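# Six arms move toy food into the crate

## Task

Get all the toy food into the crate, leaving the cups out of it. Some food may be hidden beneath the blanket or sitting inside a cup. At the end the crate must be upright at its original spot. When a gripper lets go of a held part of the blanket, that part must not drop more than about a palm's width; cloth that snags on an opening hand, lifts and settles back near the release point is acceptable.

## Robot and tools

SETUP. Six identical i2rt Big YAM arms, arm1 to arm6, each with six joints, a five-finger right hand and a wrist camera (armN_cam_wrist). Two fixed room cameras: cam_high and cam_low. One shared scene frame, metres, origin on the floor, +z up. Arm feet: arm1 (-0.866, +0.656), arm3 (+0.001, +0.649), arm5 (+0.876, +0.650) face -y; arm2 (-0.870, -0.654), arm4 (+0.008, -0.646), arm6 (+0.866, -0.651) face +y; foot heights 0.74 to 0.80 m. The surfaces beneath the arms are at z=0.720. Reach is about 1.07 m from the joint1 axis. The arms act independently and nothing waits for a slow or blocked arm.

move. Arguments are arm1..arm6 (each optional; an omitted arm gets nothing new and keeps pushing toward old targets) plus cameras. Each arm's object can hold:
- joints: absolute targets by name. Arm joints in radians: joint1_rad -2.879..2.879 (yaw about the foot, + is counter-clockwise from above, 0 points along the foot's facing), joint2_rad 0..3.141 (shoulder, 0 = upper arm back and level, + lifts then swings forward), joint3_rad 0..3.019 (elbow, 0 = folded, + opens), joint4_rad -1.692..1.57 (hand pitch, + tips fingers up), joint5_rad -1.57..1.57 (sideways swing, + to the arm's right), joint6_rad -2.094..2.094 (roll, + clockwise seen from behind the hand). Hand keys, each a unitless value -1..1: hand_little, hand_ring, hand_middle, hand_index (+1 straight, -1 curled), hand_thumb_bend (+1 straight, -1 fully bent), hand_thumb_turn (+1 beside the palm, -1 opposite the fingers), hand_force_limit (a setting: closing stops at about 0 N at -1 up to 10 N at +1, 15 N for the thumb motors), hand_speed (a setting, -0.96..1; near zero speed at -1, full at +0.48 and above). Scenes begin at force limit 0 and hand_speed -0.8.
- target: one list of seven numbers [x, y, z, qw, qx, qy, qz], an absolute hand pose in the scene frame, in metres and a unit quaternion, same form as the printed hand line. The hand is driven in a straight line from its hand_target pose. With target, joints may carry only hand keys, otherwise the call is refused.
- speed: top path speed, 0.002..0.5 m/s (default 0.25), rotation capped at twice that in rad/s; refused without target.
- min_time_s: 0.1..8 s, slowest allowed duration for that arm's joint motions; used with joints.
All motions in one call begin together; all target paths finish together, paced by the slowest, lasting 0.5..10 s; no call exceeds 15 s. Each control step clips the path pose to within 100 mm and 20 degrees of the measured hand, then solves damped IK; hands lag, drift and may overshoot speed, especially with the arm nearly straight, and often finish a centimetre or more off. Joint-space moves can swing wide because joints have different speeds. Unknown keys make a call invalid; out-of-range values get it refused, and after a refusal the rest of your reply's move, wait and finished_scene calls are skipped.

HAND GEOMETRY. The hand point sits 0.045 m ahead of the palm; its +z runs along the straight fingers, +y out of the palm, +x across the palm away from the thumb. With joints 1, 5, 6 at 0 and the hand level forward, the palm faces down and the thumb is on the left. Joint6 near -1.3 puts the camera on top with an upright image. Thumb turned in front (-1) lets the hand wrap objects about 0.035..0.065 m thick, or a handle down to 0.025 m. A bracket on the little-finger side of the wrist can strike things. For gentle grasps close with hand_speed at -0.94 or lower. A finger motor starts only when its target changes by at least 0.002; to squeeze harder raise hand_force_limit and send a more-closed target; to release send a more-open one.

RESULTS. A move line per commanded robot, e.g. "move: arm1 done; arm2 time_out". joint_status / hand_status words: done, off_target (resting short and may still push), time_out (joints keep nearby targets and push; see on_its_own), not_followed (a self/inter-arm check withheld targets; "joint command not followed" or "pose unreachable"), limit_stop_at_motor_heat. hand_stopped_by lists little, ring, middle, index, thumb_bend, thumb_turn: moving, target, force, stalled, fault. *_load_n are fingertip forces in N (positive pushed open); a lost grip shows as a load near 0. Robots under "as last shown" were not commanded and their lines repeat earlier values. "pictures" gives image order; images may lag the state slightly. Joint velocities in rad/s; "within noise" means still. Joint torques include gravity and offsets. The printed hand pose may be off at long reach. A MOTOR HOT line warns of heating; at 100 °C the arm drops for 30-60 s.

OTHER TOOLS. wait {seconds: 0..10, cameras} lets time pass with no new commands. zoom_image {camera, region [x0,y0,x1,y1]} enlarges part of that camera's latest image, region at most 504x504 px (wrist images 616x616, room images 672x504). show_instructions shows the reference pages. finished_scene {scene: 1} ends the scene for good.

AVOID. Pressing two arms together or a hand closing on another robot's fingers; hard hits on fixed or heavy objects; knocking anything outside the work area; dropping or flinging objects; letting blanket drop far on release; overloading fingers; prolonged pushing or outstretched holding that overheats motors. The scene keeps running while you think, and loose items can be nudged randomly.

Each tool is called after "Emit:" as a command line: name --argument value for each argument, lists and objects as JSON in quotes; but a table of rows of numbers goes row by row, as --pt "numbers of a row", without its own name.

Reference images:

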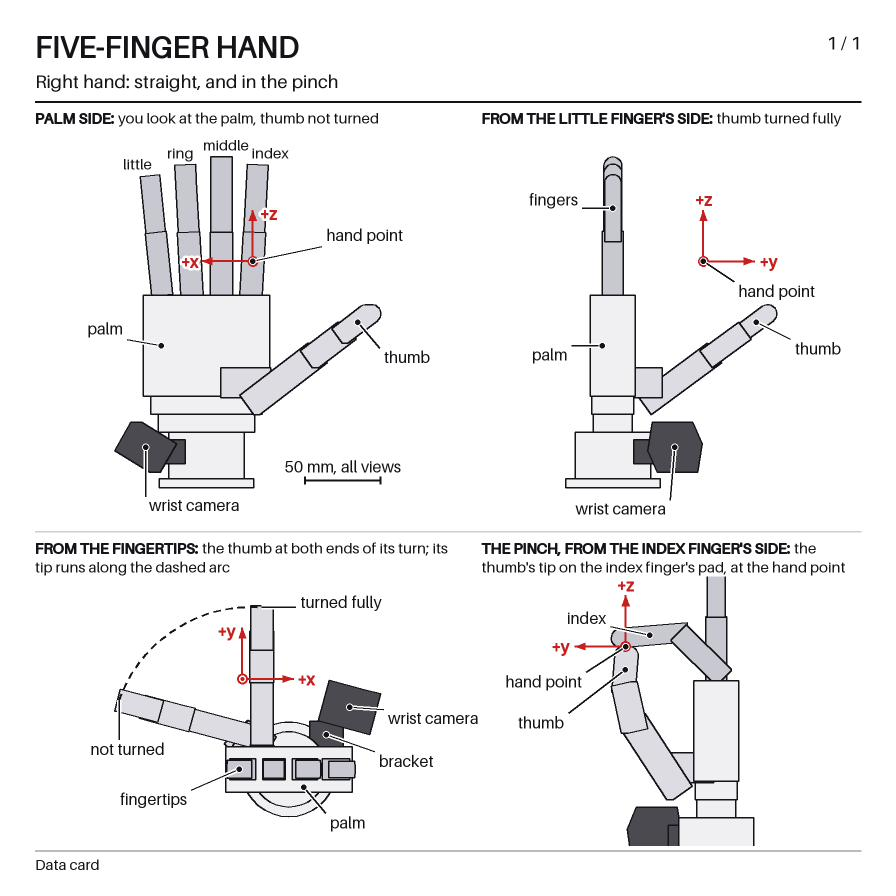

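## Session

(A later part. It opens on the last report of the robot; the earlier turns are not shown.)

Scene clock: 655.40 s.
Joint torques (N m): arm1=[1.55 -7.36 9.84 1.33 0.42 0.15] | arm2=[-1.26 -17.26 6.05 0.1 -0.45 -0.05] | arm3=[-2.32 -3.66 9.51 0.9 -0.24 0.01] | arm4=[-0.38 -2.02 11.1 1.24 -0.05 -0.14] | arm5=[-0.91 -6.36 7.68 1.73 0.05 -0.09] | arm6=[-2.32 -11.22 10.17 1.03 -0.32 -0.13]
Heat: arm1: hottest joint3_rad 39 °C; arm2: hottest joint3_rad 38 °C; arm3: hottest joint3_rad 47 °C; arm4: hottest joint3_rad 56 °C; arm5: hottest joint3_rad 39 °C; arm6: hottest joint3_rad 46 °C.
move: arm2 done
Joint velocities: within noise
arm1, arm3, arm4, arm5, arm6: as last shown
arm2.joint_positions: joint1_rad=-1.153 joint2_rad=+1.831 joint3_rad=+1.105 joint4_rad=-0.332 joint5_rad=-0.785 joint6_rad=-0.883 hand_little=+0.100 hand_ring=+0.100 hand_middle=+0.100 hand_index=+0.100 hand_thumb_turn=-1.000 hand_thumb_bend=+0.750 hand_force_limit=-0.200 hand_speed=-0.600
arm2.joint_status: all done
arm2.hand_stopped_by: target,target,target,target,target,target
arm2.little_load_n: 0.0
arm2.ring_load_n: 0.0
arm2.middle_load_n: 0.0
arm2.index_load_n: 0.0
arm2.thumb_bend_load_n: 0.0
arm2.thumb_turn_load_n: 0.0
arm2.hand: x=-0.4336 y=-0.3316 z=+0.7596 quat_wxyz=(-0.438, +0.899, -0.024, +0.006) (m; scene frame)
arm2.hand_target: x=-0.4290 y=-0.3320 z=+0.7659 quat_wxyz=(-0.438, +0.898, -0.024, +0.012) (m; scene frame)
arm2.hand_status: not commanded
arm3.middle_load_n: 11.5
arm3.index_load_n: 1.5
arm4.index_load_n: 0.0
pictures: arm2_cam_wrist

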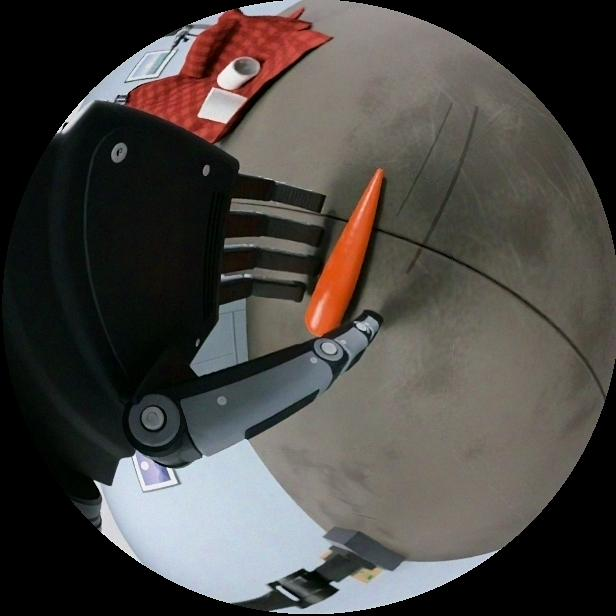

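Emit:
move --arm2 '{"target": [-0.421, -0.331, 0.751, 0.4383, -0.8985, 0.0235, -0.0115], "speed": 0.05}' --cameras '["arm2_cam_wrist"]'

Scene clock: 656.57 s.
Joint torques (N m): arm1=[1.61 -7.3 9.83 1.32 0.41 0.15] | arm2=[-1.38 -13.74 7.13 0.99 -0.42 -0.11] | arm3=[-2.49 -2.61 9.43 0.73 -0.26 0.07] | arm4=[-0.38 -2.02 11.1 1.22 -0.05 -0.14] | arm5=[-0.91 -6.42 7.68 1.73 0.05 -0.1] | arm6=[-2.26 -11.34 10.15 1.03 -0.32 -0.13]
Heat: arm1: hottest joint3_rad 39 °C; arm2: hottest joint3_rad 38 °C; arm3: hottest joint3_rad 47 °C; arm4: hottest joint3_rad 56 °C; arm5: hottest joint3_rad 39 °C; arm6: hottest joint3_rad 46 °C.
move: arm2 off_target
Joint velocities: within noise
arm1, arm3, arm4, arm5, arm6: as last shown
arm2.joint_positions: joint1_rad=-1.153 joint2_rad=+1.834 joint3_rad=+1.105 joint4_rad=-0.332 joint5_rad=-0.787 joint6_rad=-0.883 hand_little=+0.100 hand_ring=+0.100 hand_middle=+0.100 hand_index=+0.100 hand_thumb_turn=-1.000 hand_thumb_bend=+0.750 hand_force_limit=-0.200 hand_speed=-0.600
arm2.joint_status: not commanded
arm2.hand_stopped_by: target,target,target,target,target,target
arm2.little_load_n: -0.5
arm2.ring_load_n: 0.0
arm2.middle_load_n: -1.5
arm2.index_load_n: 0.0
arm2.thumb_bend_load_n: 0.0
arm2.thumb_turn_load_n: 0.0
arm2.hand: x=-0.4340 y=-0.3316 z=+0.7586 quat_wxyz=(-0.439, +0.898, -0.024, +0.005) (m; scene frame)
arm2.hand_target: x=-0.4214 y=-0.3313 z=+0.7513 quat_wxyz=(-0.438, +0.898, -0.024, +0.012) (m; scene frame)
arm2.hand_status: off_target (0.015 m and 0.8 deg from the pose sent, 0.015 m and 0.6 deg at the start)
arm3.little_load_n: -0.5
arm3.ring_load_n: -0.5
arm3.index_load_n: 2.0
pictures: arm2_cam_wrist

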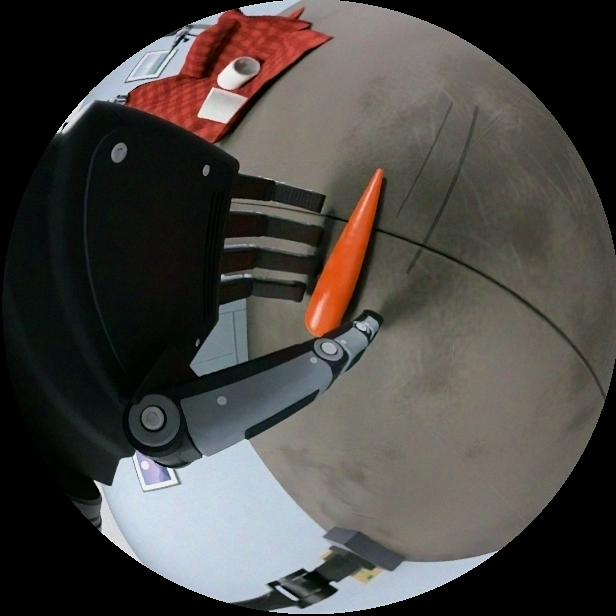

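Emit:
move --arm2 '{"target": [-0.412, -0.327, 0.795, 0.4383, -0.8985, 0.0235, -0.0115], "speed": 0.08}'

Emit:
move --arm2 '{"target": [-0.426, -0.331, 0.756, 0.4383, -0.8985, 0.0235, -0.0115], "speed": 0.05}' --cameras '["arm2_cam_wrist"]'

Scene clock: 657.93 s.
Joint torques (N m): arm1=[1.55 -7.3 9.84 1.33 0.42 0.15] | arm2=[-1.49 -17.67 8.42 0.03 -0.48 -0.11] | arm3=[-2.08 -2.2 9.35 0.88 -0.23 0] | arm4=[-0.38 -2.02 11.11 1.24 -0.05 -0.14] | arm5=[-0.91 -6.42 7.66 1.73 0.05 -0.1] | arm6=[-2.26 -11.28 10.15 1.05 -0.32 -0.13]
Heat: arm1: hottest joint3_rad 39 °C; arm2: hottest joint3_rad 38 °C; arm3: hottest joint3_rad 47 °C; arm4: hottest joint3_rad 56 °C; arm5: hottest joint3_rad 39 °C; arm6: hottest joint3_rad 46 °C.
move: arm2 off_target
Joint velocities: within noise
arm1.joint_positions: joint1_rad=+1.412 joint2_rad=+1.415 joint3_rad=+0.921 joint4_rad=-0.086 joint5_rad=+1.181 joint6_rad=+0.536 hand_little=+0.400 hand_ring=+0.350 hand_middle=+0.350 hand_index=+0.350 hand_thumb_turn=-1.000 hand_thumb_bend=+0.991 hand_force_limit=-0.200 hand_speed=-0.750
arm1.joint_status: not commanded
arm1.hand_stopped_by: target,target,target,target,force,target
arm1.little_load_n: 0.0
arm1.ring_load_n: 0.0
arm1.middle_load_n: 0.0
arm1.index_load_n: 0.0
arm1.thumb_bend_load_n: 0.0
arm1.thumb_turn_load_n: 0.0
arm1.hand: x=-0.3827 y=+0.4180 z=+0.9969 quat_wxyz=(-0.052, +0.070, -0.774, +0.627) (m; scene frame)
arm1.hand_target: x=-0.3800 y=+0.4200 z=+1.0000 quat_wxyz=(-0.055, +0.068, -0.774, +0.627) (m; scene frame)
arm1.hand_status: not commanded
arm2.joint_positions: joint1_rad=-1.153 joint2_rad=+1.823 joint3_rad=+1.156 joint4_rad=-0.428 joint5_rad=-0.786 joint6_rad=-0.883 hand_little=+0.100 hand_ring=+0.100 hand_middle=+0.100 hand_index=+0.100 hand_thumb_turn=-1.000 hand_thumb_bend=+0.750 hand_force_limit=-0.200 hand_speed=-0.600
arm2.joint_status: not commanded
arm2.hand_stopped_by: target,target,target,target,target,target
arm2.little_load_n: 0.0
arm2.ring_load_n: 0.0
arm2.middle_load_n: 0.0
arm2.index_load_n: 0.0
arm2.thumb_bend_load_n: 0.0
arm2.thumb_turn_load_n: 0.0
arm2.hand: x=-0.4311 y=-0.3305 z=+0.7759 quat_wxyz=(-0.431, +0.902, -0.032, -0.009) (m; scene frame)
arm2.hand_target: x=-0.4126 y=-0.3273 z=+0.7955 quat_wxyz=(-0.438, +0.898, -0.023, +0.012) (m; scene frame)
arm2.hand_status: off_target (0.027 m and 2.7 deg from the pose sent, 0.043 m and 0.8 deg at the start)
arm3.joint_positions: joint1_rad=-0.162 joint2_rad=+0.681 joint3_rad=+0.800 joint4_rad=-0.353 joint5_rad=-0.150 joint6_rad=-0.028 hand_little=+1.000 hand_ring=+1.000 hand_middle=-0.278 hand_index=-0.317 hand_thumb_turn=-1.000 hand_thumb_bend=+0.310 hand_force_limit=-0.200 hand_speed=-0.600
arm3.joint_status: not commanded
arm3.hand_stopped_by: target,target,force,force,force,target
arm3.little_load_n: 0.0
arm3.ring_load_n: 0.0
arm3.middle_load_n: 11.5
arm3.index_load_n: 2.0
arm3.thumb_bend_load_n: 9.5
arm3.thumb_turn_load_n: 0.0
arm3.hand: x=+0.0024 y=+0.2559 z=+1.0906 quat_wxyz=(-0.003, +0.001, -0.783, +0.622) (m; scene frame)
arm3.hand_target: x=+0.0001 y=+0.2600 z=+1.0999 quat_wxyz=(+0.000, +0.000, -0.777, +0.629) (m; scene frame)
arm3.hand_status: not commanded
arm4: as last shown
arm4.thumb_turn_load_n: 0.5
arm5.joint_positions: joint1_rad=-0.947 joint2_rad=+1.238 joint3_rad=+0.712 joint4_rad=+0.338 joint5_rad=+0.260 joint6_rad=+0.053 hand_little=+1.000 hand_ring=+1.000 hand_middle=+1.000 hand_index=+1.000 hand_thumb_turn=-1.000 hand_thumb_bend=+1.000 hand_force_limit=-0.200 hand_speed=-0.500
arm5.joint_status: not commanded
arm5.hand_stopped_by: target,target,target,target,target,target
arm5.little_load_n: 0.0
arm5.ring_load_n: 0.0
arm5.middle_load_n: 0.0
arm5.index_load_n: 0.0
arm5.thumb_bend_load_n: 0.0
arm5.thumb_turn_load_n: 0.0
arm5.hand: x=+0.4216 y=+0.3449 z=+1.0146 quat_wxyz=(+0.364, -0.438, -0.630, +0.528) (m; scene frame)
arm5.hand_target: x=+0.4204 y=+0.3501 z=+1.0002 quat_wxyz=(+0.361, -0.446, -0.637, +0.516) (m; scene frame)
arm5.hand_status: not commanded
arm6.joint_positions: joint1_rad=+0.638 joint2_rad=+1.429 joint3_rad=+1.168 joint4_rad=-0.443 joint5_rad=-0.257 joint6_rad=-0.199 hand_little=+1.000 hand_ring=+1.000 hand_middle=+1.000 hand_index=+1.000 hand_thumb_turn=-1.000 hand_thumb_bend=+1.000 hand_force_limit=-0.200 hand_speed=-0.400
arm6.joint_status: not commanded
arm6.hand_stopped_by: target,target,target,target,target,target
arm6.little_load_n: 0.0
arm6.ring_load_n: 0.0
arm6.middle_load_n: 0.0
arm6.index_load_n: 0.0
arm6.thumb_bend_load_n: 0.0
arm6.thumb_turn_load_n: 0.0
arm6.hand: x=+0.4721 y=-0.2511 z=+0.9913 quat_wxyz=(-0.381, +0.795, +0.423, -0.209) (m; scene frame)
arm6.hand_target: x=+0.4798 y=-0.2501 z=+0.9998 quat_wxyz=(-0.387, +0.793, +0.423, -0.206) (m; scene frame)
arm6.hand_status: not commanded
pictures: none

Scene clock: 659.30 s.
Joint torques (N m): arm1=[1.61 -7.24 9.81 1.32 0.42 0.14] | arm2=[-1.03 -15.68 5.41 0.99 -0.48 -0.08] | arm3=[-1.32 -2.2 9.28 0.81 -0.21 0.01] | arm4=[-0.38 -2.02 11.11 1.22 -0.04 -0.14] | arm5=[-0.91 -6.42 7.68 1.74 0.05 -0.1] | arm6=[-2.08 -11.28 10.11 1.05 -0.31 -0.14]
Heat: arm1: hottest joint3_rad 39 °C; arm2: hottest joint3_rad 38 °C; arm3: hottest joint3_rad 47 °C; arm4: hottest joint3_rad 56 °C; arm5: hottest joint3_rad 39 °C; arm6: hottest joint3_rad 46 °C.
move: arm2 done
Joint velocities: within noise
arm1, arm3, arm4, arm5, arm6: as last shown
arm2.joint_positions: joint1_rad=-1.153 joint2_rad=+1.837 joint3_rad=+1.119 joint4_rad=-0.336 joint5_rad=-0.784 joint6_rad=-0.883 hand_little=+0.100 hand_ring=+0.100 hand_middle=+0.100 hand_index=+0.100 hand_thumb_turn=-1.000 hand_thumb_bend=+0.750 hand_force_limit=-0.200 hand_speed=-0.600
arm2.joint_status: not commanded
arm2.hand_stopped_by: target,target,target,target,target,target
arm2.little_load_n: 0.0
arm2.ring_load_n: 0.0
arm2.middle_load_n: 0.5
arm2.index_load_n: 0.0
arm2.thumb_bend_load_n: 0.0
arm2.thumb_turn_load_n: 0.0
arm2.hand: x=-0.4290 y=-0.3299 z=+0.7609 quat_wxyz=(-0.439, +0.898, -0.023, +0.008) (m; scene frame)
arm2.hand_target: x=-0.4261 y=-0.3310 z=+0.7560 quat_wxyz=(-0.438, +0.898, -0.023, +0.011) (m; scene frame)
arm2.hand_status: done (0.006 m and 0.4 deg from the pose sent, 0.020 m and 2.7 deg at the start)
arm3.index_load_n: 1.5
arm4.ring_load_n: -0.5
arm4.thumb_turn_load_n: 0.0
pictures: arm2_cam_wrist

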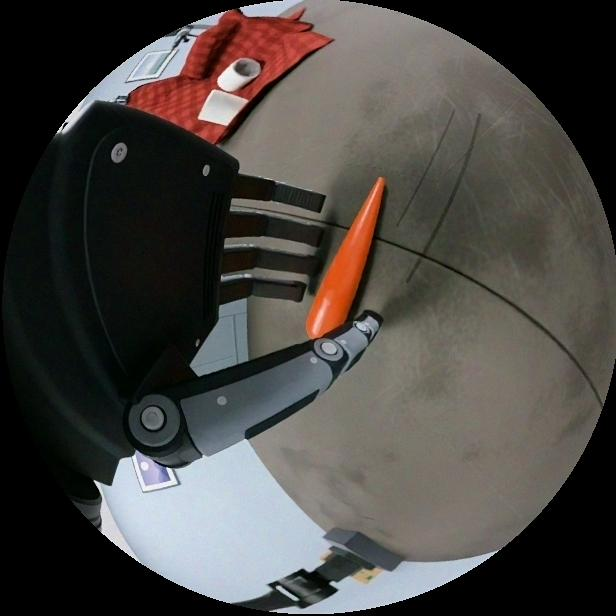

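Emit:
move --arm2 '{"target": [-0.405, -0.329, 0.758, 0.4383, -0.8985, 0.0235, -0.0115], "speed": 0.05}' --cameras '["arm2_cam_wrist"]'

Scene clock: 660.37 s.
Joint torques (N m): arm1=[1.61 -7.24 9.81 1.32 0.42 0.14] | arm2=[-1.61 -14.8 8.12 0.16 -0.42 -0.22] | arm3=[-2.2 -1.85 9.39 1.03 -0.17 -0.03] | arm4=[-0.32 -2.02 11.08 1.25 -0.05 -0.14] | arm5=[-0.91 -6.36 7.66 1.73 0.05 -0.09] | arm6=[-2.32 -11.22 10.14 1.07 -0.32 -0.12]
Heat: arm1: hottest joint3_rad 39 °C; arm2: hottest joint3_rad 38 °C; arm3: hottest joint3_rad 47 °C; arm4: hottest joint3_rad 56 °C; arm5: hottest joint3_rad 39 °C; arm6: hottest joint3_rad 46 °C.
move: arm2 off_target
Joint velocities: within noise
arm1, arm3, arm5, arm6: as last shown
arm2.joint_positions: joint1_rad=-1.159 joint2_rad=+1.859 joint3_rad=+1.150 joint4_rad=-0.356 joint5_rad=-0.792 joint6_rad=-0.883 hand_little=+0.100 hand_ring=+0.100 hand_middle=+0.100 hand_index=+0.100 hand_thumb_turn=-1.000 hand_thumb_bend=+0.750 hand_force_limit=-0.200 hand_speed=-0.600
arm2.joint_status: not commanded
arm2.hand_stopped_by: target,target,target,target,target,target
arm2.little_load_n: 0.0
arm2.ring_load_n: 0.0
arm2.middle_load_n: -1.0
arm2.index_load_n: 0.0
arm2.thumb_bend_load_n: 0.0
arm2.thumb_turn_load_n: 0.0
arm2.hand: x=-0.4214 y=-0.3286 z=+0.7596 quat_wxyz=(-0.439, +0.898, -0.027, +0.002) (m; scene frame)
arm2.hand_target: x=-0.4054 y=-0.3294 z=+0.7582 quat_wxyz=(-0.438, +0.898, -0.024, +0.012) (m; scene frame)
arm2.hand_status: off_target (0.016 m and 1.1 deg from the pose sent, 0.024 m and 0.4 deg at the start)
arm3.thumb_bend_load_n: 10.0
arm4.joint_positions: joint1_rad=+0.236 joint2_rad=+0.545 joint3_rad=+0.647 joint4_rad=-0.759 joint5_rad=+0.155 joint6_rad=+0.121 hand_little=+1.000 hand_ring=+1.000 hand_middle=+1.000 hand_index=+1.000 hand_thumb_turn=-1.000 hand_thumb_bend=+1.000 hand_force_limit=-0.400 hand_speed=-0.600
arm4.joint_status: not commanded
arm4.hand_stopped_by: target,target,target,target,target,target
arm4.little_load_n: -0.5
arm4.ring_load_n: 0.0
arm4.middle_load_n: 0.0
arm4.index_load_n: 0.0
arm4.thumb_bend_load_n: 0.0
arm4.thumb_turn_load_n: 0.0
arm4.hand: x=-0.0512 y=-0.3577 z=+1.0031 quat_wxyz=(-0.444, +0.896, -0.007, -0.003) (m; scene frame)
arm4.hand_target: x=-0.0500 y=-0.3600 z=+1.0000 quat_wxyz=(-0.438, +0.899, +0.000, +0.000) (m; scene frame)
arm4.hand_status: not commanded
pictures: arm2_cam_wrist

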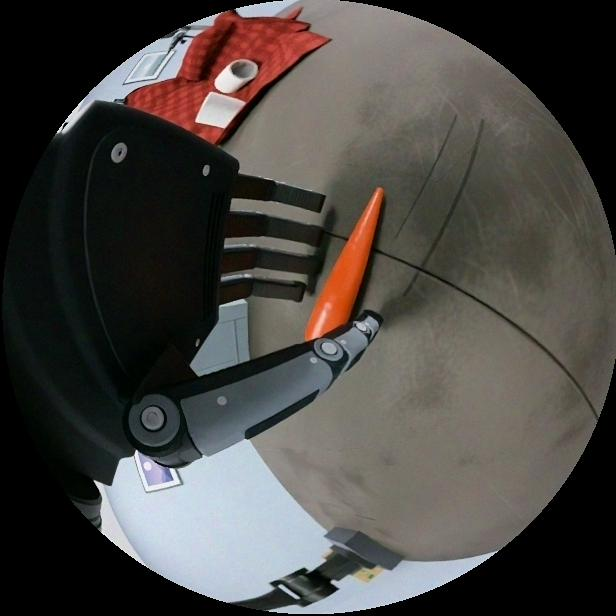

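Emit:
move --arm2 '{"joints": {"hand_speed": -0.7, "hand_force_limit": -0.3, "hand_index": -0.15, "hand_middle": -0.15, "hand_ring": -0.15, "hand_little": -0.15, "hand_thumb_bend": 0.62}}' --cameras '["arm2_cam_wrist"]'

Scene clock: 664.50 s.
Joint torques (N m): arm1=[1.67 -7.18 9.85 1.33 0.42 0.15] | arm2=[-1.61 -15.79 7.98 0.16 -0.46 -0.19] | arm3=[-2.37 -2.08 9.37 0.85 -0.23 -0.05] | arm4=[-0.38 -1.96 11.1 1.24 -0.05 -0.14] | arm5=[-0.97 -6.36 7.68 1.73 0.05 -0.09] | arm6=[-2.14 -11.28 10.17 1.05 -0.32 -0.14]
Heat: arm1: hottest joint3_rad 39 °C; arm2: hottest joint3_rad 38 °C; arm3: hottest joint3_rad 47 °C; arm4: hottest joint3_rad 56 °C; arm5: hottest joint3_rad 39 °C; arm6: hottest joint3_rad 46 °C.
move: arm2 done
Joint velocities: within noise
arm1, arm3, arm4, arm5, arm6: as last shown
arm2.joint_positions: joint1_rad=-1.161 joint2_rad=+1.870 joint3_rad=+1.150 joint4_rad=-0.356 joint5_rad=-0.790 joint6_rad=-0.884 hand_little=-0.150 hand_ring=-0.150 hand_middle=-0.150 hand_index=-0.150 hand_thumb_turn=-1.000 hand_thumb_bend=+0.620 hand_force_limit=-0.300 hand_speed=-0.700
arm2.joint_status: all done
arm2.hand_stopped_by: target,target,target,target,target,target
arm2.little_load_n: 0.0
arm2.ring_load_n: 0.0
arm2.middle_load_n: -0.5
arm2.index_load_n: 0.0
arm2.thumb_bend_load_n: 0.0
arm2.thumb_turn_load_n: 0.0
arm2.hand: x=-0.4217 y=-0.3302 z=+0.7540 quat_wxyz=(-0.437, +0.899, -0.030, -0.001) (m; scene frame)
arm2.hand_target: x=-0.4055 y=-0.3293 z=+0.7582 quat_wxyz=(-0.438, +0.898, -0.024, +0.012) (m; scene frame)
arm2.hand_status: not commanded
arm3.thumb_bend_load_n: 9.5
arm3.thumb_turn_load_n: 0.5
arm4.little_load_n: 0.0
arm4.middle_load_n: -0.5
pictures: arm2_cam_wrist

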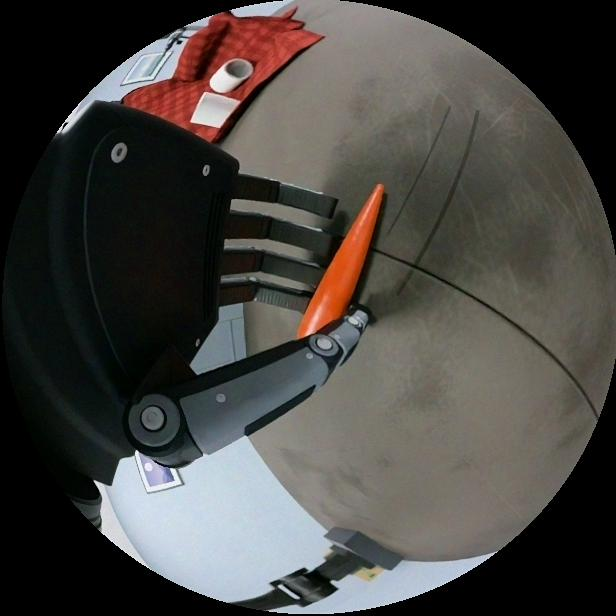

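Emit:
move --arm2 '{"joints": {"hand_speed": -0.75, "hand_force_limit": -0.4, "hand_index": -0.3, "hand_middle": -0.35, "hand_ring": -0.35, "hand_little": -0.35, "hand_thumb_bend": 0.45}}' --cameras '["arm2_cam_wrist"]'

Scene clock: 665.37 s.
Joint torques (N m): arm1=[1.61 -7.24 9.81 1.33 0.41 0.15] | arm2=[-1.49 -15.79 8.03 0.21 -0.47 -0.18] | arm3=[-1.85 -2.43 9.33 0.98 -0.25 -0.03] | arm4=[-0.38 -2.02 11.1 1.25 -0.05 -0.14] | arm5=[-0.91 -6.36 7.66 1.73 0.05 -0.09] | arm6=[-2.26 -11.28 10.14 1.05 -0.31 -0.13]
Heat: arm1: hottest joint3_rad 39 °C; arm2: hottest joint3_rad 38 °C; arm3: hottest joint3_rad 47 °C; arm4: hottest joint3_rad 56 °C; arm5: hottest joint3_rad 39 °C; arm6: hottest joint3_rad 46 °C.
move: arm2 off_target
Joint velocities: within noise
arm1, arm3, arm4, arm5, arm6: as last shown
arm2.joint_positions: joint1_rad=-1.162 joint2_rad=+1.871 joint3_rad=+1.150 joint4_rad=-0.356 joint5_rad=-0.790 joint6_rad=-0.885 hand_little=-0.350 hand_ring=-0.350 hand_middle=-0.237 hand_index=-0.262 hand_thumb_turn=-1.000 hand_thumb_bend=+0.580 hand_force_limit=-0.400 hand_speed=-0.750
arm2.joint_status: hand_middle off_target (ended at -0.237, target -0.350); hand_index off_target (ended at -0.262, target -0.300); hand_thumb_bend off_target (ended at +0.580, target +0.450); the others done
arm2.hand_stopped_by: target,target,force,force,force,target
arm2.little_load_n: 0.0
arm2.ring_load_n: 0.0
arm2.middle_load_n: 4.5
arm2.index_load_n: 3.5
arm2.thumb_bend_load_n: 10.5
arm2.thumb_turn_load_n: -0.5
arm2.hand: x=-0.4215 y=-0.3305 z=+0.7538 quat_wxyz=(-0.437, +0.899, -0.030, +0.000) (m; scene frame)
arm2.hand_target: x=-0.4054 y=-0.3294 z=+0.7582 quat_wxyz=(-0.438, +0.898, -0.024, +0.012) (m; scene frame)
arm2.hand_status: not commanded
arm3.thumb_turn_load_n: 0.0
arm4.middle_load_n: 0.0
arm4.index_load_n: -0.5
arm4.thumb_bend_load_n: -0.5
arm6.index_load_n: -0.5
pictures: arm2_cam_wrist

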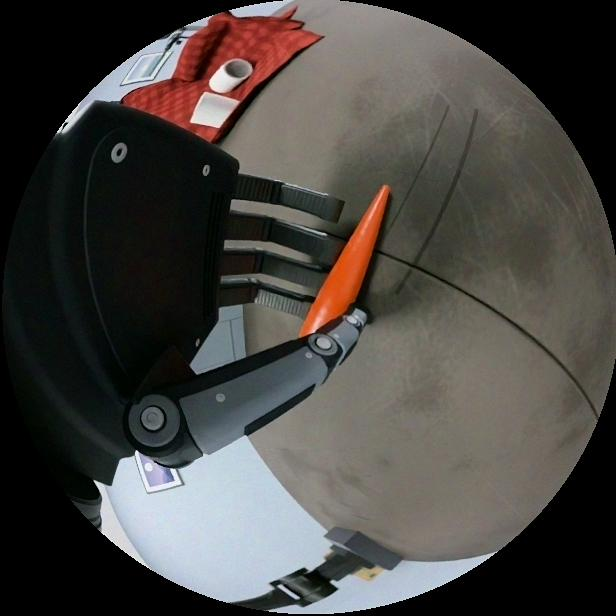

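Emit:
move --arm2 '{"target": [-0.415, -0.330, 0.83, 0.4383, -0.8985, 0.0235, -0.0115], "speed": 0.05}' --cameras '["arm2_cam_wrist"]'

Scene clock: 667.40 s.
Joint torques (N m): arm1=[1.61 -7.3 9.83 1.33 0.41 0.14] | arm2=[-0.91 -17.44 8.95 0.09 -0.47 -0.12] | arm3=[-1.55 -2.08 9.37 0.69 -0.3 0] | arm4=[-0.32 -2.02 11.08 1.24 -0.05 -0.14] | arm5=[-0.91 -6.42 7.69 1.74 0.05 -0.1] | arm6=[-2.26 -11.16 10.11 1.03 -0.31 -0.14]
Heat: arm1: hottest joint3_rad 39 °C; arm2: hottest joint3_rad 38 °C; arm3: hottest joint3_rad 47 °C; arm4: hottest joint3_rad 56 °C; arm5: hottest joint3_rad 39 °C; arm6: hottest joint3_rad 46 °C.
move: arm2 off_target
Joint velocities: within noise
arm1, arm3, arm4, arm5, arm6: as last shown
arm2.joint_positions: joint1_rad=-1.162 joint2_rad=+1.764 joint3_rad=+1.177 joint4_rad=-0.513 joint5_rad=-0.788 joint6_rad=-0.885 hand_little=-0.350 hand_ring=-0.350 hand_middle=-0.237 hand_index=-0.262 hand_thumb_turn=-1.000 hand_thumb_bend=+0.580 hand_force_limit=-0.400 hand_speed=-0.750
arm2.joint_status: not commanded
arm2.hand_stopped_by: target,target,force,force,force,target
arm2.little_load_n: 0.0
arm2.ring_load_n: 0.0
arm2.middle_load_n: 4.5
arm2.index_load_n: 3.5
arm2.thumb_bend_load_n: 10.0
arm2.thumb_turn_load_n: -0.5
arm2.hand: x=-0.4323 y=-0.3357 z=+0.8098 quat_wxyz=(-0.431, +0.902, -0.035, -0.009) (m; scene frame)
arm2.hand_target: x=-0.4158 y=-0.3305 z=+0.8303 quat_wxyz=(-0.438, +0.898, -0.024, +0.012) (m; scene frame)
arm2.hand_status: off_target (0.027 m and 2.9 deg from the pose sent, 0.076 m and 1.6 deg at the start)
arm3.middle_load_n: 12.0
arm4.index_load_n: 0.0
arm4.thumb_bend_load_n: 0.0
arm5.middle_load_n: -0.5
arm6.index_load_n: 0.0
arm6.thumb_turn_load_n: -0.5
pictures: arm2_cam_wrist

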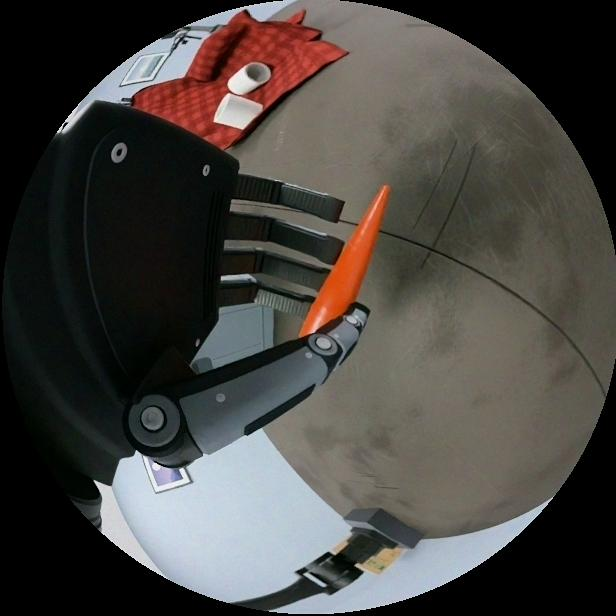

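Emit:
move --arm2 '{"target": [-0.45, -0.30, 0.98, 0.3500, -0.9270, 0.0800, -0.0300], "speed": 0.2}'

Emit:
move --arm2 '{"target": [-0.52, -0.25, 1.11, 0.2550, -0.9519, 0.1636, -0.0438], "speed": 0.2}' --cameras '["arm2_cam_wrist", "cam_high"]'

Scene clock: 669.03 s.
Joint torques (N m): arm1=[1.55 -7.3 9.81 1.35 0.42 0.15] | arm2=[-0.73 -15.44 10.1 0.1 -0.29 0.1] | arm3=[-1.85 -2.49 9.66 0.8 -0.2 0] | arm4=[-0.38 -2.02 11.11 1.25 -0.05 -0.14] | arm5=[-0.91 -6.42 7.68 1.73 0.05 -0.09] | arm6=[-2.32 -11.22 10.15 1.05 -0.31 -0.13]
Heat: arm1: hottest joint3_rad 39 °C; arm2: hottest joint3_rad 38 °C; arm3: hottest joint3_rad 47 °C; arm4: hottest joint3_rad 56 °C; arm5: hottest joint3_rad 39 °C; arm6: hottest joint3_rad 46 °C.
move: arm2 off_target
Joint velocities: within noise
arm1, arm3, arm4, arm5, arm6: as last shown
arm2.joint_positions: joint1_rad=-1.023 joint2_rad=+1.589 joint3_rad=+1.426 joint4_rad=-0.922 joint5_rad=-0.524 joint6_rad=-0.722 hand_little=-0.350 hand_ring=-0.350 hand_middle=-0.237 hand_index=-0.262 hand_thumb_turn=-1.000 hand_thumb_bend=+0.580 hand_force_limit=-0.400 hand_speed=-0.750
arm2.joint_status: not commanded
arm2.hand_stopped_by: target,target,force,force,force,target
arm2.little_load_n: 0.0
arm2.ring_load_n: 0.5
arm2.middle_load_n: 4.5
arm2.index_load_n: 4.0
arm2.thumb_bend_load_n: 10.0
arm2.thumb_turn_load_n: 0.0
arm2.hand: x=-0.4586 y=-0.3064 z=+0.9592 quat_wxyz=(-0.342, +0.936, -0.079, +0.017) (m; scene frame)
arm2.hand_target: x=-0.4507 y=-0.3004 z=+0.9799 quat_wxyz=(-0.352, +0.932, -0.080, +0.030) (m; scene frame)
arm2.hand_status: off_target (0.023 m and 1.9 deg from the pose sent, 0.175 m and 11.9 deg at the start)
arm3.middle_load_n: 11.5
arm4.middle_load_n: -0.5
arm5.middle_load_n: 0.0
arm6.thumb_turn_load_n: 0.0
pictures: none

Scene clock: 670.73 s.
Joint torques (N m): arm1=[1.67 -7.24 9.81 1.33 0.42 0.15] | arm2=[-1.2 -15.27 10 0.13 -0.07 0.09] | arm3=[-1.85 -1.96 9.46 0.66 -0.2 -0.01] | arm4=[-0.38 -2.02 11.1 1.24 -0.05 -0.14] | arm5=[-0.97 -6.48 7.68 1.74 0.05 -0.1] | arm6=[-2.2 -11.28 10.15 1.05 -0.31 -0.13]
Heat: arm1: hottest joint3_rad 39 °C; arm2: hottest joint3_rad 39 °C; arm3: hottest joint3_rad 47 °C; arm4: hottest joint3_rad 56 °C; arm5: hottest joint3_rad 39 °C; arm6: hottest joint3_rad 46 °C.
move: arm2 off_target
Joint velocities: within noise
arm1, arm3, arm4, arm5, arm6: as last shown
arm1.thumb_turn_load_n: 0.5
arm2.joint_positions: joint1_rad=-0.800 joint2_rad=+1.605 joint3_rad=+1.842 joint4_rad=-1.358 joint5_rad=-0.230 joint6_rad=-0.423 hand_little=-0.350 hand_ring=-0.350 hand_middle=-0.237 hand_index=-0.262 hand_thumb_turn=-1.000 hand_thumb_bend=+0.580 hand_force_limit=-0.400 hand_speed=-0.750
arm2.joint_status: not commanded
arm2.hand_stopped_by: target,target,force,force,force,target
arm2.little_load_n: 0.0
arm2.ring_load_n: 0.5
arm2.middle_load_n: 4.5
arm2.index_load_n: 3.5
arm2.thumb_bend_load_n: 10.0
arm2.thumb_turn_load_n: 0.0
arm2.hand: x=-0.5251 y=-0.2533 z=+1.0959 quat_wxyz=(-0.246, +0.956, -0.156, +0.036) (m; scene frame)
arm2.hand_target: x=-0.5203 y=-0.2503 z=+1.1099 quat_wxyz=(-0.255, +0.952, -0.164, +0.044) (m; scene frame)
arm2.hand_status: off_target (0.015 m and 1.6 deg from the pose sent, 0.172 m and 14.4 deg at the start)
arm4.middle_load_n: 0.0
arm5.middle_load_n: -0.5
pictures: arm2_cam_wrist, cam_high

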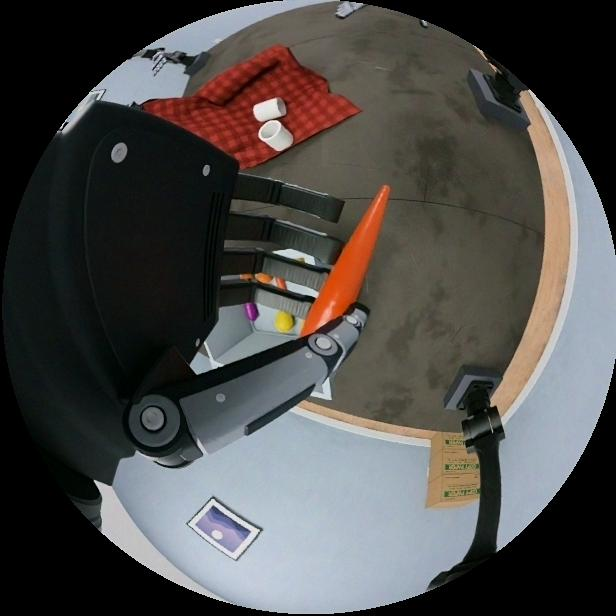

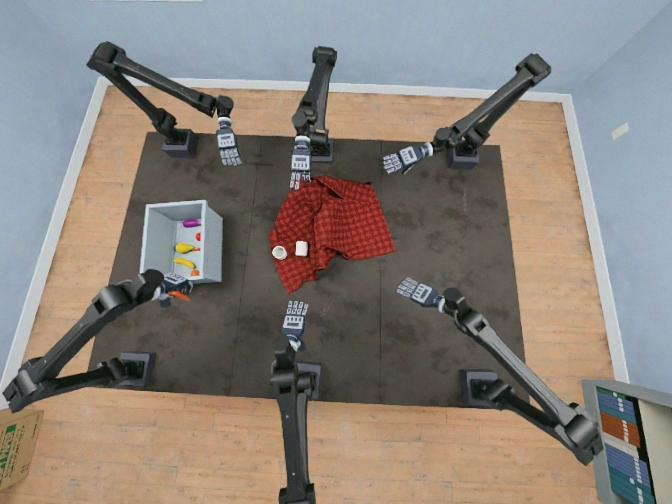

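Emit:
zoom_image --camera "cam_high" --region '[130, 190, 230, 290]'

Scaled by 5.040 from the camera's 672x504 image, which has a finer 960x720 frame.

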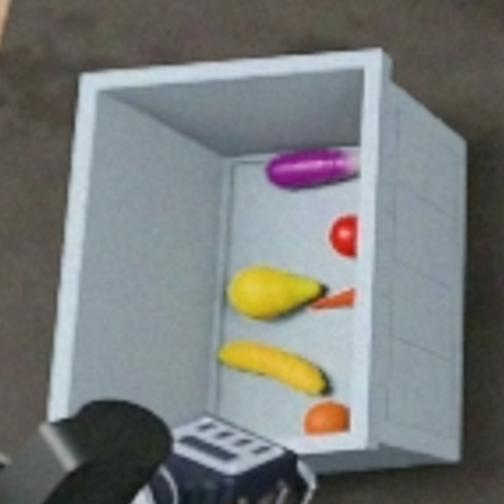

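Emit:
move --arm2 '{"target": [-0.73, 0.02, 1.12, 0.2550, -0.9519, 0.1636, -0.0438], "speed": 0.2}'

Emit:
move --arm2 '{"target": [-0.74, 0.085, 1.08, 0.2550, -0.9519, 0.1636, -0.0438], "speed": 0.15}' --cameras '["arm2_cam_wrist", "cam_high"]'

Emit:
zoom_image --camera "cam_high" --region '[120, 180, 230, 290]'

Scene clock: 674.67 s.
Joint torques (N m): arm1=[1.67 -7.24 9.81 1.33 0.41 0.15] | arm2=[-1.2 -20.95 9.8 0.08 0.14 0.11] | arm3=[-2.08 -2.32 9.43 0.7 -0.2 0.03] | arm4=[-0.38 -2.02 11.1 1.24 -0.05 -0.14] | arm5=[-0.97 -6.48 7.68 1.73 0.05 -0.1] | arm6=[-2.32 -11.4 10.17 1.05 -0.32 -0.13]
Heat: arm1: hottest joint3_rad 39 °C; arm2: hottest joint3_rad 39 °C; arm3: hottest joint3_rad 47 °C; arm4: hottest joint3_rad 55 °C; arm5: hottest joint3_rad 39 °C; arm6: hottest joint3_rad 46 °C.
move: arm2 off_target
Joint velocities: within noise
arm1.joint_positions: joint1_rad=+1.412 joint2_rad=+1.415 joint3_rad=+0.921 joint4_rad=-0.086 joint5_rad=+1.181 joint6_rad=+0.536 hand_little=+0.400 hand_ring=+0.350 hand_middle=+0.350 hand_index=+0.350 hand_thumb_turn=-1.000 hand_thumb_bend=+0.991 hand_force_limit=-0.200 hand_speed=-0.750
arm1.joint_status: not commanded
arm1.hand_stopped_by: target,target,target,target,force,target
arm1.little_load_n: 0.0
arm1.ring_load_n: 0.0
arm1.middle_load_n: 0.0
arm1.index_load_n: 0.0
arm1.thumb_bend_load_n: 0.0
arm1.thumb_turn_load_n: 0.0
arm1.hand: x=-0.3827 y=+0.4180 z=+0.9969 quat_wxyz=(-0.052, +0.070, -0.774, +0.627) (m; scene frame)
arm1.hand_target: x=-0.3800 y=+0.4200 z=+1.0000 quat_wxyz=(-0.055, +0.068, -0.774, +0.627) (m; scene frame)
arm1.hand_status: not commanded
arm2.joint_positions: joint1_rad=-0.238 joint2_rad=+2.105 joint3_rad=+2.617 joint4_rad=-1.586 joint5_rad=+0.043 joint6_rad=+0.069 hand_little=-0.350 hand_ring=-0.350 hand_middle=-0.237 hand_index=-0.262 hand_thumb_turn=-1.000 hand_thumb_bend=+0.580 hand_force_limit=-0.400 hand_speed=-0.750
arm2.joint_status: not commanded
arm2.hand_stopped_by: target,target,force,force,force,target
arm2.little_load_n: 0.0
arm2.ring_load_n: 0.0
arm2.middle_load_n: 4.5
arm2.index_load_n: 3.5
arm2.thumb_bend_load_n: 10.0
arm2.thumb_turn_load_n: 0.0
arm2.hand: x=-0.7348 y=+0.0163 z=+1.1095 quat_wxyz=(-0.244, +0.957, -0.153, +0.042) (m; scene frame)
arm2.hand_target: x=-0.7301 y=+0.0195 z=+1.1199 quat_wxyz=(-0.256, +0.952, -0.164, +0.044) (m; scene frame)
arm2.hand_status: off_target (0.012 m and 1.8 deg from the pose sent, 0.343 m and 1.6 deg at the start)
arm3.joint_positions: joint1_rad=-0.162 joint2_rad=+0.681 joint3_rad=+0.800 joint4_rad=-0.353 joint5_rad=-0.150 joint6_rad=-0.028 hand_little=+1.000 hand_ring=+1.000 hand_middle=-0.278 hand_index=-0.317 hand_thumb_turn=-1.000 hand_thumb_bend=+0.310 hand_force_limit=-0.200 hand_speed=-0.600
arm3.joint_status: not commanded
arm3.hand_stopped_by: target,target,force,force,force,target
arm3.little_load_n: 0.0
arm3.ring_load_n: 0.0
arm3.middle_load_n: 11.5
arm3.index_load_n: 2.0
arm3.thumb_bend_load_n: 9.5
arm3.thumb_turn_load_n: 0.0
arm3.hand: x=+0.0024 y=+0.2559 z=+1.0906 quat_wxyz=(-0.003, +0.001, -0.783, +0.622) (m; scene frame)
arm3.hand_target: x=+0.0001 y=+0.2600 z=+1.0999 quat_wxyz=(+0.000, +0.000, -0.777, +0.629) (m; scene frame)
arm3.hand_status: not commanded
arm4: as last shown
arm5.joint_positions: joint1_rad=-0.947 joint2_rad=+1.238 joint3_rad=+0.712 joint4_rad=+0.338 joint5_rad=+0.260 joint6_rad=+0.053 hand_little=+1.000 hand_ring=+1.000 hand_middle=+1.000 hand_index=+1.000 hand_thumb_turn=-1.000 hand_thumb_bend=+1.000 hand_force_limit=-0.200 hand_speed=-0.500
arm5.joint_status: not commanded
arm5.hand_stopped_by: target,target,target,target,target,target
arm5.little_load_n: -0.5
arm5.ring_load_n: -0.5
arm5.middle_load_n: -0.5
arm5.index_load_n: 0.0
arm5.thumb_bend_load_n: 0.0
arm5.thumb_turn_load_n: 0.0
arm5.hand: x=+0.4216 y=+0.3449 z=+1.0146 quat_wxyz=(+0.364, -0.438, -0.630, +0.528) (m; scene frame)
arm5.hand_target: x=+0.4204 y=+0.3501 z=+1.0002 quat_wxyz=(+0.361, -0.446, -0.637, +0.516) (m; scene frame)
arm5.hand_status: not commanded
arm6.joint_positions: joint1_rad=+0.638 joint2_rad=+1.429 joint3_rad=+1.168 joint4_rad=-0.443 joint5_rad=-0.257 joint6_rad=-0.199 hand_little=+1.000 hand_ring=+1.000 hand_middle=+1.000 hand_index=+1.000 hand_thumb_turn=-1.000 hand_thumb_bend=+1.000 hand_force_limit=-0.200 hand_speed=-0.400
arm6.joint_status: not commanded
arm6.hand_stopped_by: target,target,target,target,target,target
arm6.little_load_n: 0.0
arm6.ring_load_n: 0.0
arm6.middle_load_n: 0.0
arm6.index_load_n: 0.0
arm6.thumb_bend_load_n: 0.0
arm6.thumb_turn_load_n: 0.0
arm6.hand: x=+0.4721 y=-0.2511 z=+0.9913 quat_wxyz=(-0.381, +0.795, +0.423, -0.209) (m; scene frame)
arm6.hand_target: x=+0.4798 y=-0.2501 z=+0.9998 quat_wxyz=(-0.387, +0.793, +0.423, -0.206) (m; scene frame)
arm6.hand_status: not commanded
pictures: none

Scene clock: 675.97 s.
Joint torques (N m): arm1=[1.61 -7.24 9.83 1.32 0.41 0.15] | arm2=[-0.79 -25.47 9.55 1.02 0.16 0.12] | arm3=[-1.96 -2.32 9.44 0.88 -0.24 0] | arm4=[-0.38 -2.02 11.11 1.25 -0.05 -0.14] | arm5=[-0.91 -6.42 7.68 1.73 0.05 -0.1] | arm6=[-2.32 -11.28 10.13 1.02 -0.32 -0.14]
Heat: arm1: hottest joint3_rad 39 °C; arm2: hottest joint3_rad 39 °C; arm3: hottest joint3_rad 47 °C; arm4: hottest joint3_rad 55 °C; arm5: hottest joint3_rad 39 °C; arm6: hottest joint3_rad 46 °C.
move: arm2 off_target
Joint velocities: within noise
arm1, arm3, arm4, arm5, arm6: as last shown
arm1.middle_load_n: -0.5
arm2.joint_positions: joint1_rad=-0.208 joint2_rad=+2.345 joint3_rad=+2.888 joint4_rad=-1.607 joint5_rad=+0.060 joint6_rad=+0.104 hand_little=-0.350 hand_ring=-0.350 hand_middle=-0.237 hand_index=-0.262 hand_thumb_turn=-1.000 hand_thumb_bend=+0.580 hand_force_limit=-0.400 hand_speed=-0.750
arm2.joint_status: not commanded
arm2.hand_stopped_by: target,target,force,force,force,target
arm2.little_load_n: 0.0
arm2.ring_load_n: 0.5
arm2.middle_load_n: 4.5
arm2.index_load_n: 3.5
arm2.thumb_bend_load_n: 10.0
arm2.thumb_turn_load_n: 0.0
arm2.hand: x=-0.7409 y=+0.0785 z=+1.0526 quat_wxyz=(-0.249, +0.955, -0.158, +0.043) (m; scene frame)
arm2.hand_target: x=-0.7406 y=+0.0829 z=+1.0793 quat_wxyz=(-0.281, +0.944, -0.165, +0.044) (m; scene frame)
arm2.hand_status: off_target (0.028 m and 1.0 deg from the pose sent, 0.075 m and 1.9 deg at the start; a joint's target at an end of its range on 25 of 39 steps)
arm4.little_load_n: -0.5
arm5.little_load_n: 0.0
arm5.ring_load_n: 0.0
arm5.middle_load_n: 0.0
pictures: arm2_cam_wrist, cam_high

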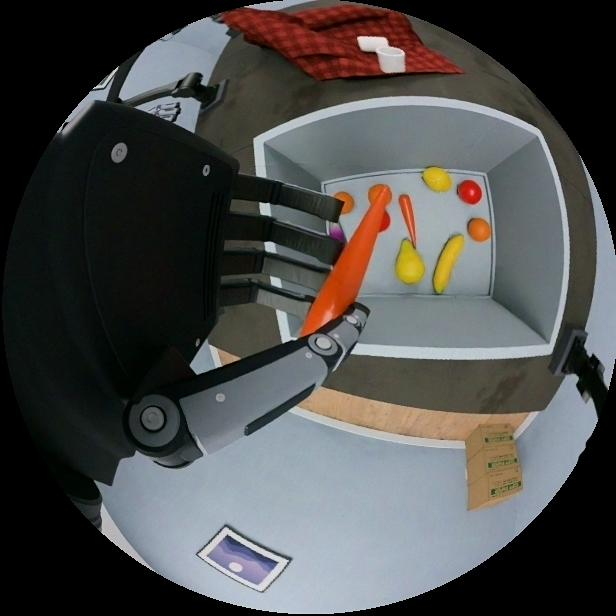

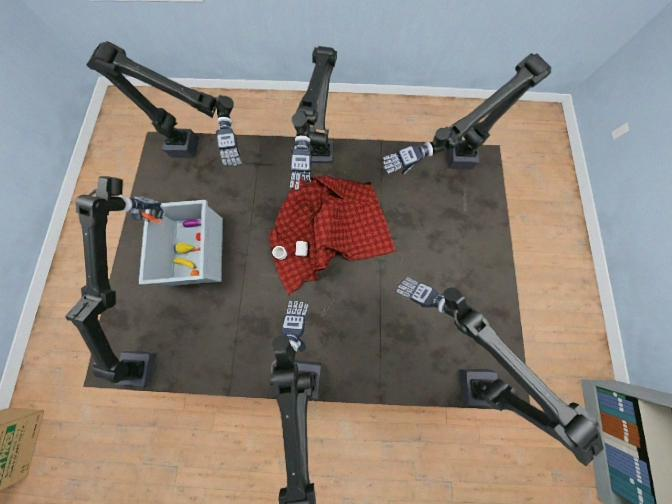

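Scaled by 4.582 from the camera's 672x504 image, which has a finer 960x720 frame.

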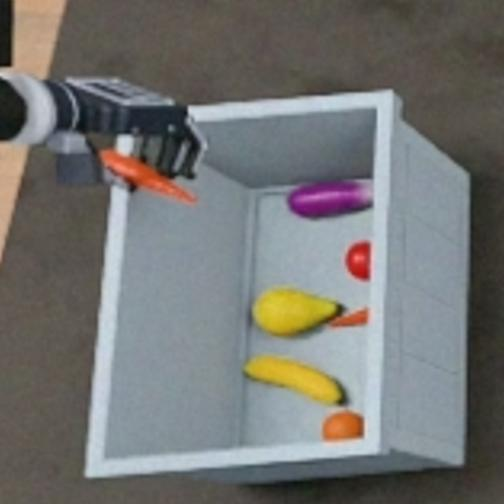

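Emit:
move --arm2 '{"target": [-0.742, 0.072, 0.95, 0.2550, -0.9519, 0.1636, -0.0438], "speed": 0.15}' --cameras '["arm2_cam_wrist"]'

Scene clock: 677.87 s.
Joint torques (N m): arm1=[1.61 -7.36 9.8 1.33 0.42 0.15] | arm2=[-1.14 -24.94 7.77 0.95 0.18 0.07] | arm3=[-1.55 -1.85 9.32 0.94 -0.24 0.01] | arm4=[-0.32 -2.02 11.11 1.25 -0.05 -0.14] | arm5=[-0.91 -6.48 7.68 1.73 0.05 -0.09] | arm6=[-2.2 -11.46 10.11 1.06 -0.32 -0.13]
Heat: arm1: hottest joint3_rad 39 °C; arm2: hottest joint3_rad 39 °C; arm3: hottest joint3_rad 47 °C; arm4: hottest joint3_rad 55 °C; arm5: hottest joint3_rad 39 °C; arm6: hottest joint3_rad 46 °C.
move: arm2 off_target
Joint velocities: within noise
arm1, arm3, arm5, arm6: as last shown
arm1.ring_load_n: -0.5
arm1.middle_load_n: 0.0
arm2.joint_positions: joint1_rad=-0.208 joint2_rad=+2.115 joint3_rad=+2.152 joint4_rad=-1.128 joint5_rad=+0.060 joint6_rad=+0.104 hand_little=-0.350 hand_ring=-0.350 hand_middle=-0.237 hand_index=-0.262 hand_thumb_turn=-1.000 hand_thumb_bend=+0.580 hand_force_limit=-0.400 hand_speed=-0.750
arm2.joint_status: not commanded
arm2.hand_stopped_by: target,target,force,force,force,target
arm2.little_load_n: 0.0
arm2.ring_load_n: 0.0
arm2.middle_load_n: 4.5
arm2.index_load_n: 3.5
arm2.thumb_bend_load_n: 10.0
arm2.thumb_turn_load_n: 0.0
arm2.hand: x=-0.7430 y=+0.0674 z=+0.9328 quat_wxyz=(-0.236, +0.958, -0.158, +0.042) (m; scene frame)
arm2.hand_target: x=-0.7422 y=+0.0717 z=+0.9500 quat_wxyz=(-0.255, +0.952, -0.163, +0.044) (m; scene frame)
arm2.hand_status: off_target (0.018 m and 2.3 deg from the pose sent, 0.103 m and 1.0 deg at the start)
arm3.index_load_n: 1.5
arm4.joint_positions: joint1_rad=+0.236 joint2_rad=+0.545 joint3_rad=+0.647 joint4_rad=-0.759 joint5_rad=+0.155 joint6_rad=+0.121 hand_little=+1.000 hand_ring=+1.000 hand_middle=+1.000 hand_index=+1.000 hand_thumb_turn=-1.000 hand_thumb_bend=+1.000 hand_force_limit=-0.400 hand_speed=-0.600
arm4.joint_status: not commanded
arm4.hand_stopped_by: target,target,target,target,target,target
arm4.little_load_n: 0.0
arm4.ring_load_n: 0.0
arm4.middle_load_n: 0.0
arm4.index_load_n: 0.0
arm4.thumb_bend_load_n: 0.0
arm4.thumb_turn_load_n: 0.0
arm4.hand: x=-0.0512 y=-0.3577 z=+1.0031 quat_wxyz=(-0.444, +0.896, -0.007, -0.003) (m; scene frame)
arm4.hand_target: x=-0.0500 y=-0.3600 z=+1.0000 quat_wxyz=(-0.438, +0.899, +0.000, +0.000) (m; scene frame)
arm4.hand_status: not commanded
pictures: arm2_cam_wrist

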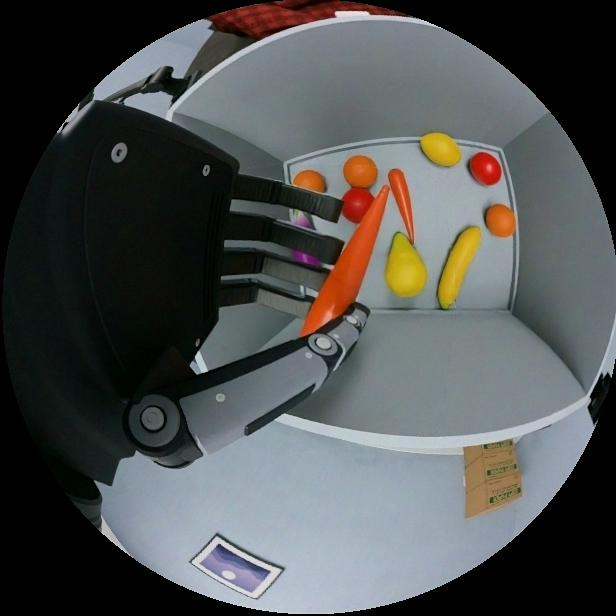

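Emit:
move --arm2 '{"target": [-0.738, 0.062, 0.83, 0.2550, -0.9519, 0.1636, -0.0438], "speed": 0.1}' --cameras '["arm2_cam_wrist"]'

Scene clock: 679.83 s.
Joint torques (N m): arm1=[1.61 -7.36 9.81 1.32 0.42 0.15] | arm2=[-1.26 -22.42 7.12 1.01 0.01 -0.01] | arm3=[-1.61 -2.32 9.24 1.1 -0.2 -0.01] | arm4=[-0.38 -2.02 11.11 1.24 -0.04 -0.14] | arm5=[-0.91 -6.48 7.68 1.73 0.05 -0.09] | arm6=[-2.32 -11.34 10.14 1.06 -0.31 -0.13]
Heat: arm1: hottest joint3_rad 39 °C; arm2: hottest joint3_rad 39 °C; arm3: hottest joint3_rad 47 °C; arm4: hottest joint3_rad 55 °C; arm5: hottest joint3_rad 39 °C; arm6: hottest joint3_rad 46 °C.
move: arm2 done
Joint velocities: within noise
arm1, arm3, arm4, arm5, arm6: as last shown
arm1.ring_load_n: 0.0
arm2.joint_positions: joint1_rad=-0.210 joint2_rad=+2.102 joint3_rad=+1.851 joint4_rad=-0.816 joint5_rad=+0.060 joint6_rad=+0.104 hand_little=-0.350 hand_ring=-0.350 hand_middle=-0.237 hand_index=-0.262 hand_thumb_turn=-1.000 hand_thumb_bend=+0.580 hand_force_limit=-0.400 hand_speed=-0.750
arm2.joint_status: not commanded
arm2.hand_stopped_by: target,target,force,force,force,target
arm2.little_load_n: 0.0
arm2.ring_load_n: 0.5
arm2.middle_load_n: 4.5
arm2.index_load_n: 3.5
arm2.thumb_bend_load_n: 10.0
arm2.thumb_turn_load_n: -0.5
arm2.hand: x=-0.7436 y=+0.0585 z=+0.8288 quat_wxyz=(-0.248, +0.955, -0.159, +0.043) (m; scene frame)
arm2.hand_target: x=-0.7379 y=+0.0618 z=+0.8299 quat_wxyz=(-0.255, +0.952, -0.164, +0.044) (m; scene frame)
arm2.hand_status: done (0.007 m and 1.0 deg from the pose sent, 0.103 m and 2.3 deg at the start)
arm5.index_load_n: -0.5
pictures: arm2_cam_wrist

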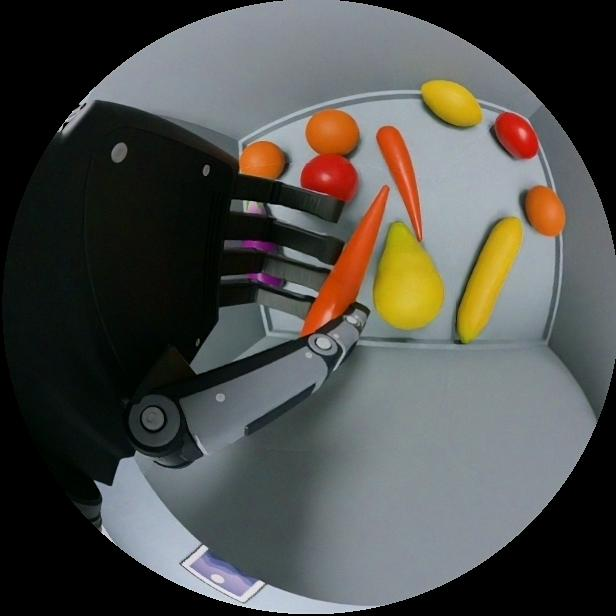

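Emit:
move --arm2 '{"target": [-0.742, 0.060, 0.785, 0.2550, -0.9519, 0.1636, -0.0438], "speed": 0.06}' --cameras '["arm2_cam_wrist"]'

Scene clock: 681.27 s.
Joint torques (N m): arm1=[1.55 -7.24 9.84 1.33 0.42 0.15] | arm2=[-1.08 -22.01 7.01 1.03 0.11 0.05] | arm3=[-1.9 -1.61 9.36 0.84 -0.22 0.07] | arm4=[-0.32 -1.96 11.11 1.24 -0.05 -0.14] | arm5=[-0.91 -6.42 7.68 1.73 0.05 -0.1] | arm6=[-2.2 -11.28 10.18 1.02 -0.31 -0.14]
Heat: arm1: hottest joint3_rad 39 °C; arm2: hottest joint3_rad 39 °C; arm3: hottest joint3_rad 47 °C; arm4: hottest joint3_rad 55 °C; arm5: hottest joint3_rad 39 °C; arm6: hottest joint3_rad 46 °C.
move: arm2 done
Joint velocities: within noise
arm1, arm3, arm4, arm5, arm6: as last shown
arm2.joint_positions: joint1_rad=-0.210 joint2_rad=+2.124 joint3_rad=+1.781 joint4_rad=-0.713 joint5_rad=+0.060 joint6_rad=+0.104 hand_little=-0.350 hand_ring=-0.350 hand_middle=-0.237 hand_index=-0.262 hand_thumb_turn=-1.000 hand_thumb_bend=+0.580 hand_force_limit=-0.400 hand_speed=-0.750
arm2.joint_status: not commanded
arm2.hand_stopped_by: target,target,force,force,force,target
arm2.little_load_n: 0.0
arm2.ring_load_n: 0.5
arm2.middle_load_n: 4.5
arm2.index_load_n: 4.0
arm2.thumb_bend_load_n: 10.0
arm2.thumb_turn_load_n: 0.0
arm2.hand: x=-0.7438 y=+0.0572 z=+0.7906 quat_wxyz=(-0.253, +0.953, -0.158, +0.043) (m; scene frame)
arm2.hand_target: x=-0.7419 y=+0.0598 z=+0.7849 quat_wxyz=(-0.255, +0.952, -0.164, +0.044) (m; scene frame)
arm2.hand_status: done (0.007 m and 0.6 deg from the pose sent, 0.044 m and 1.0 deg at the start)
arm5.index_load_n: 0.0
pictures: arm2_cam_wrist

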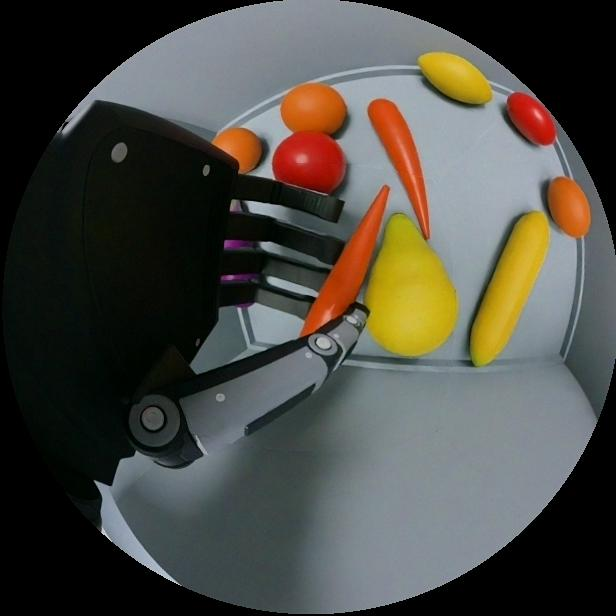

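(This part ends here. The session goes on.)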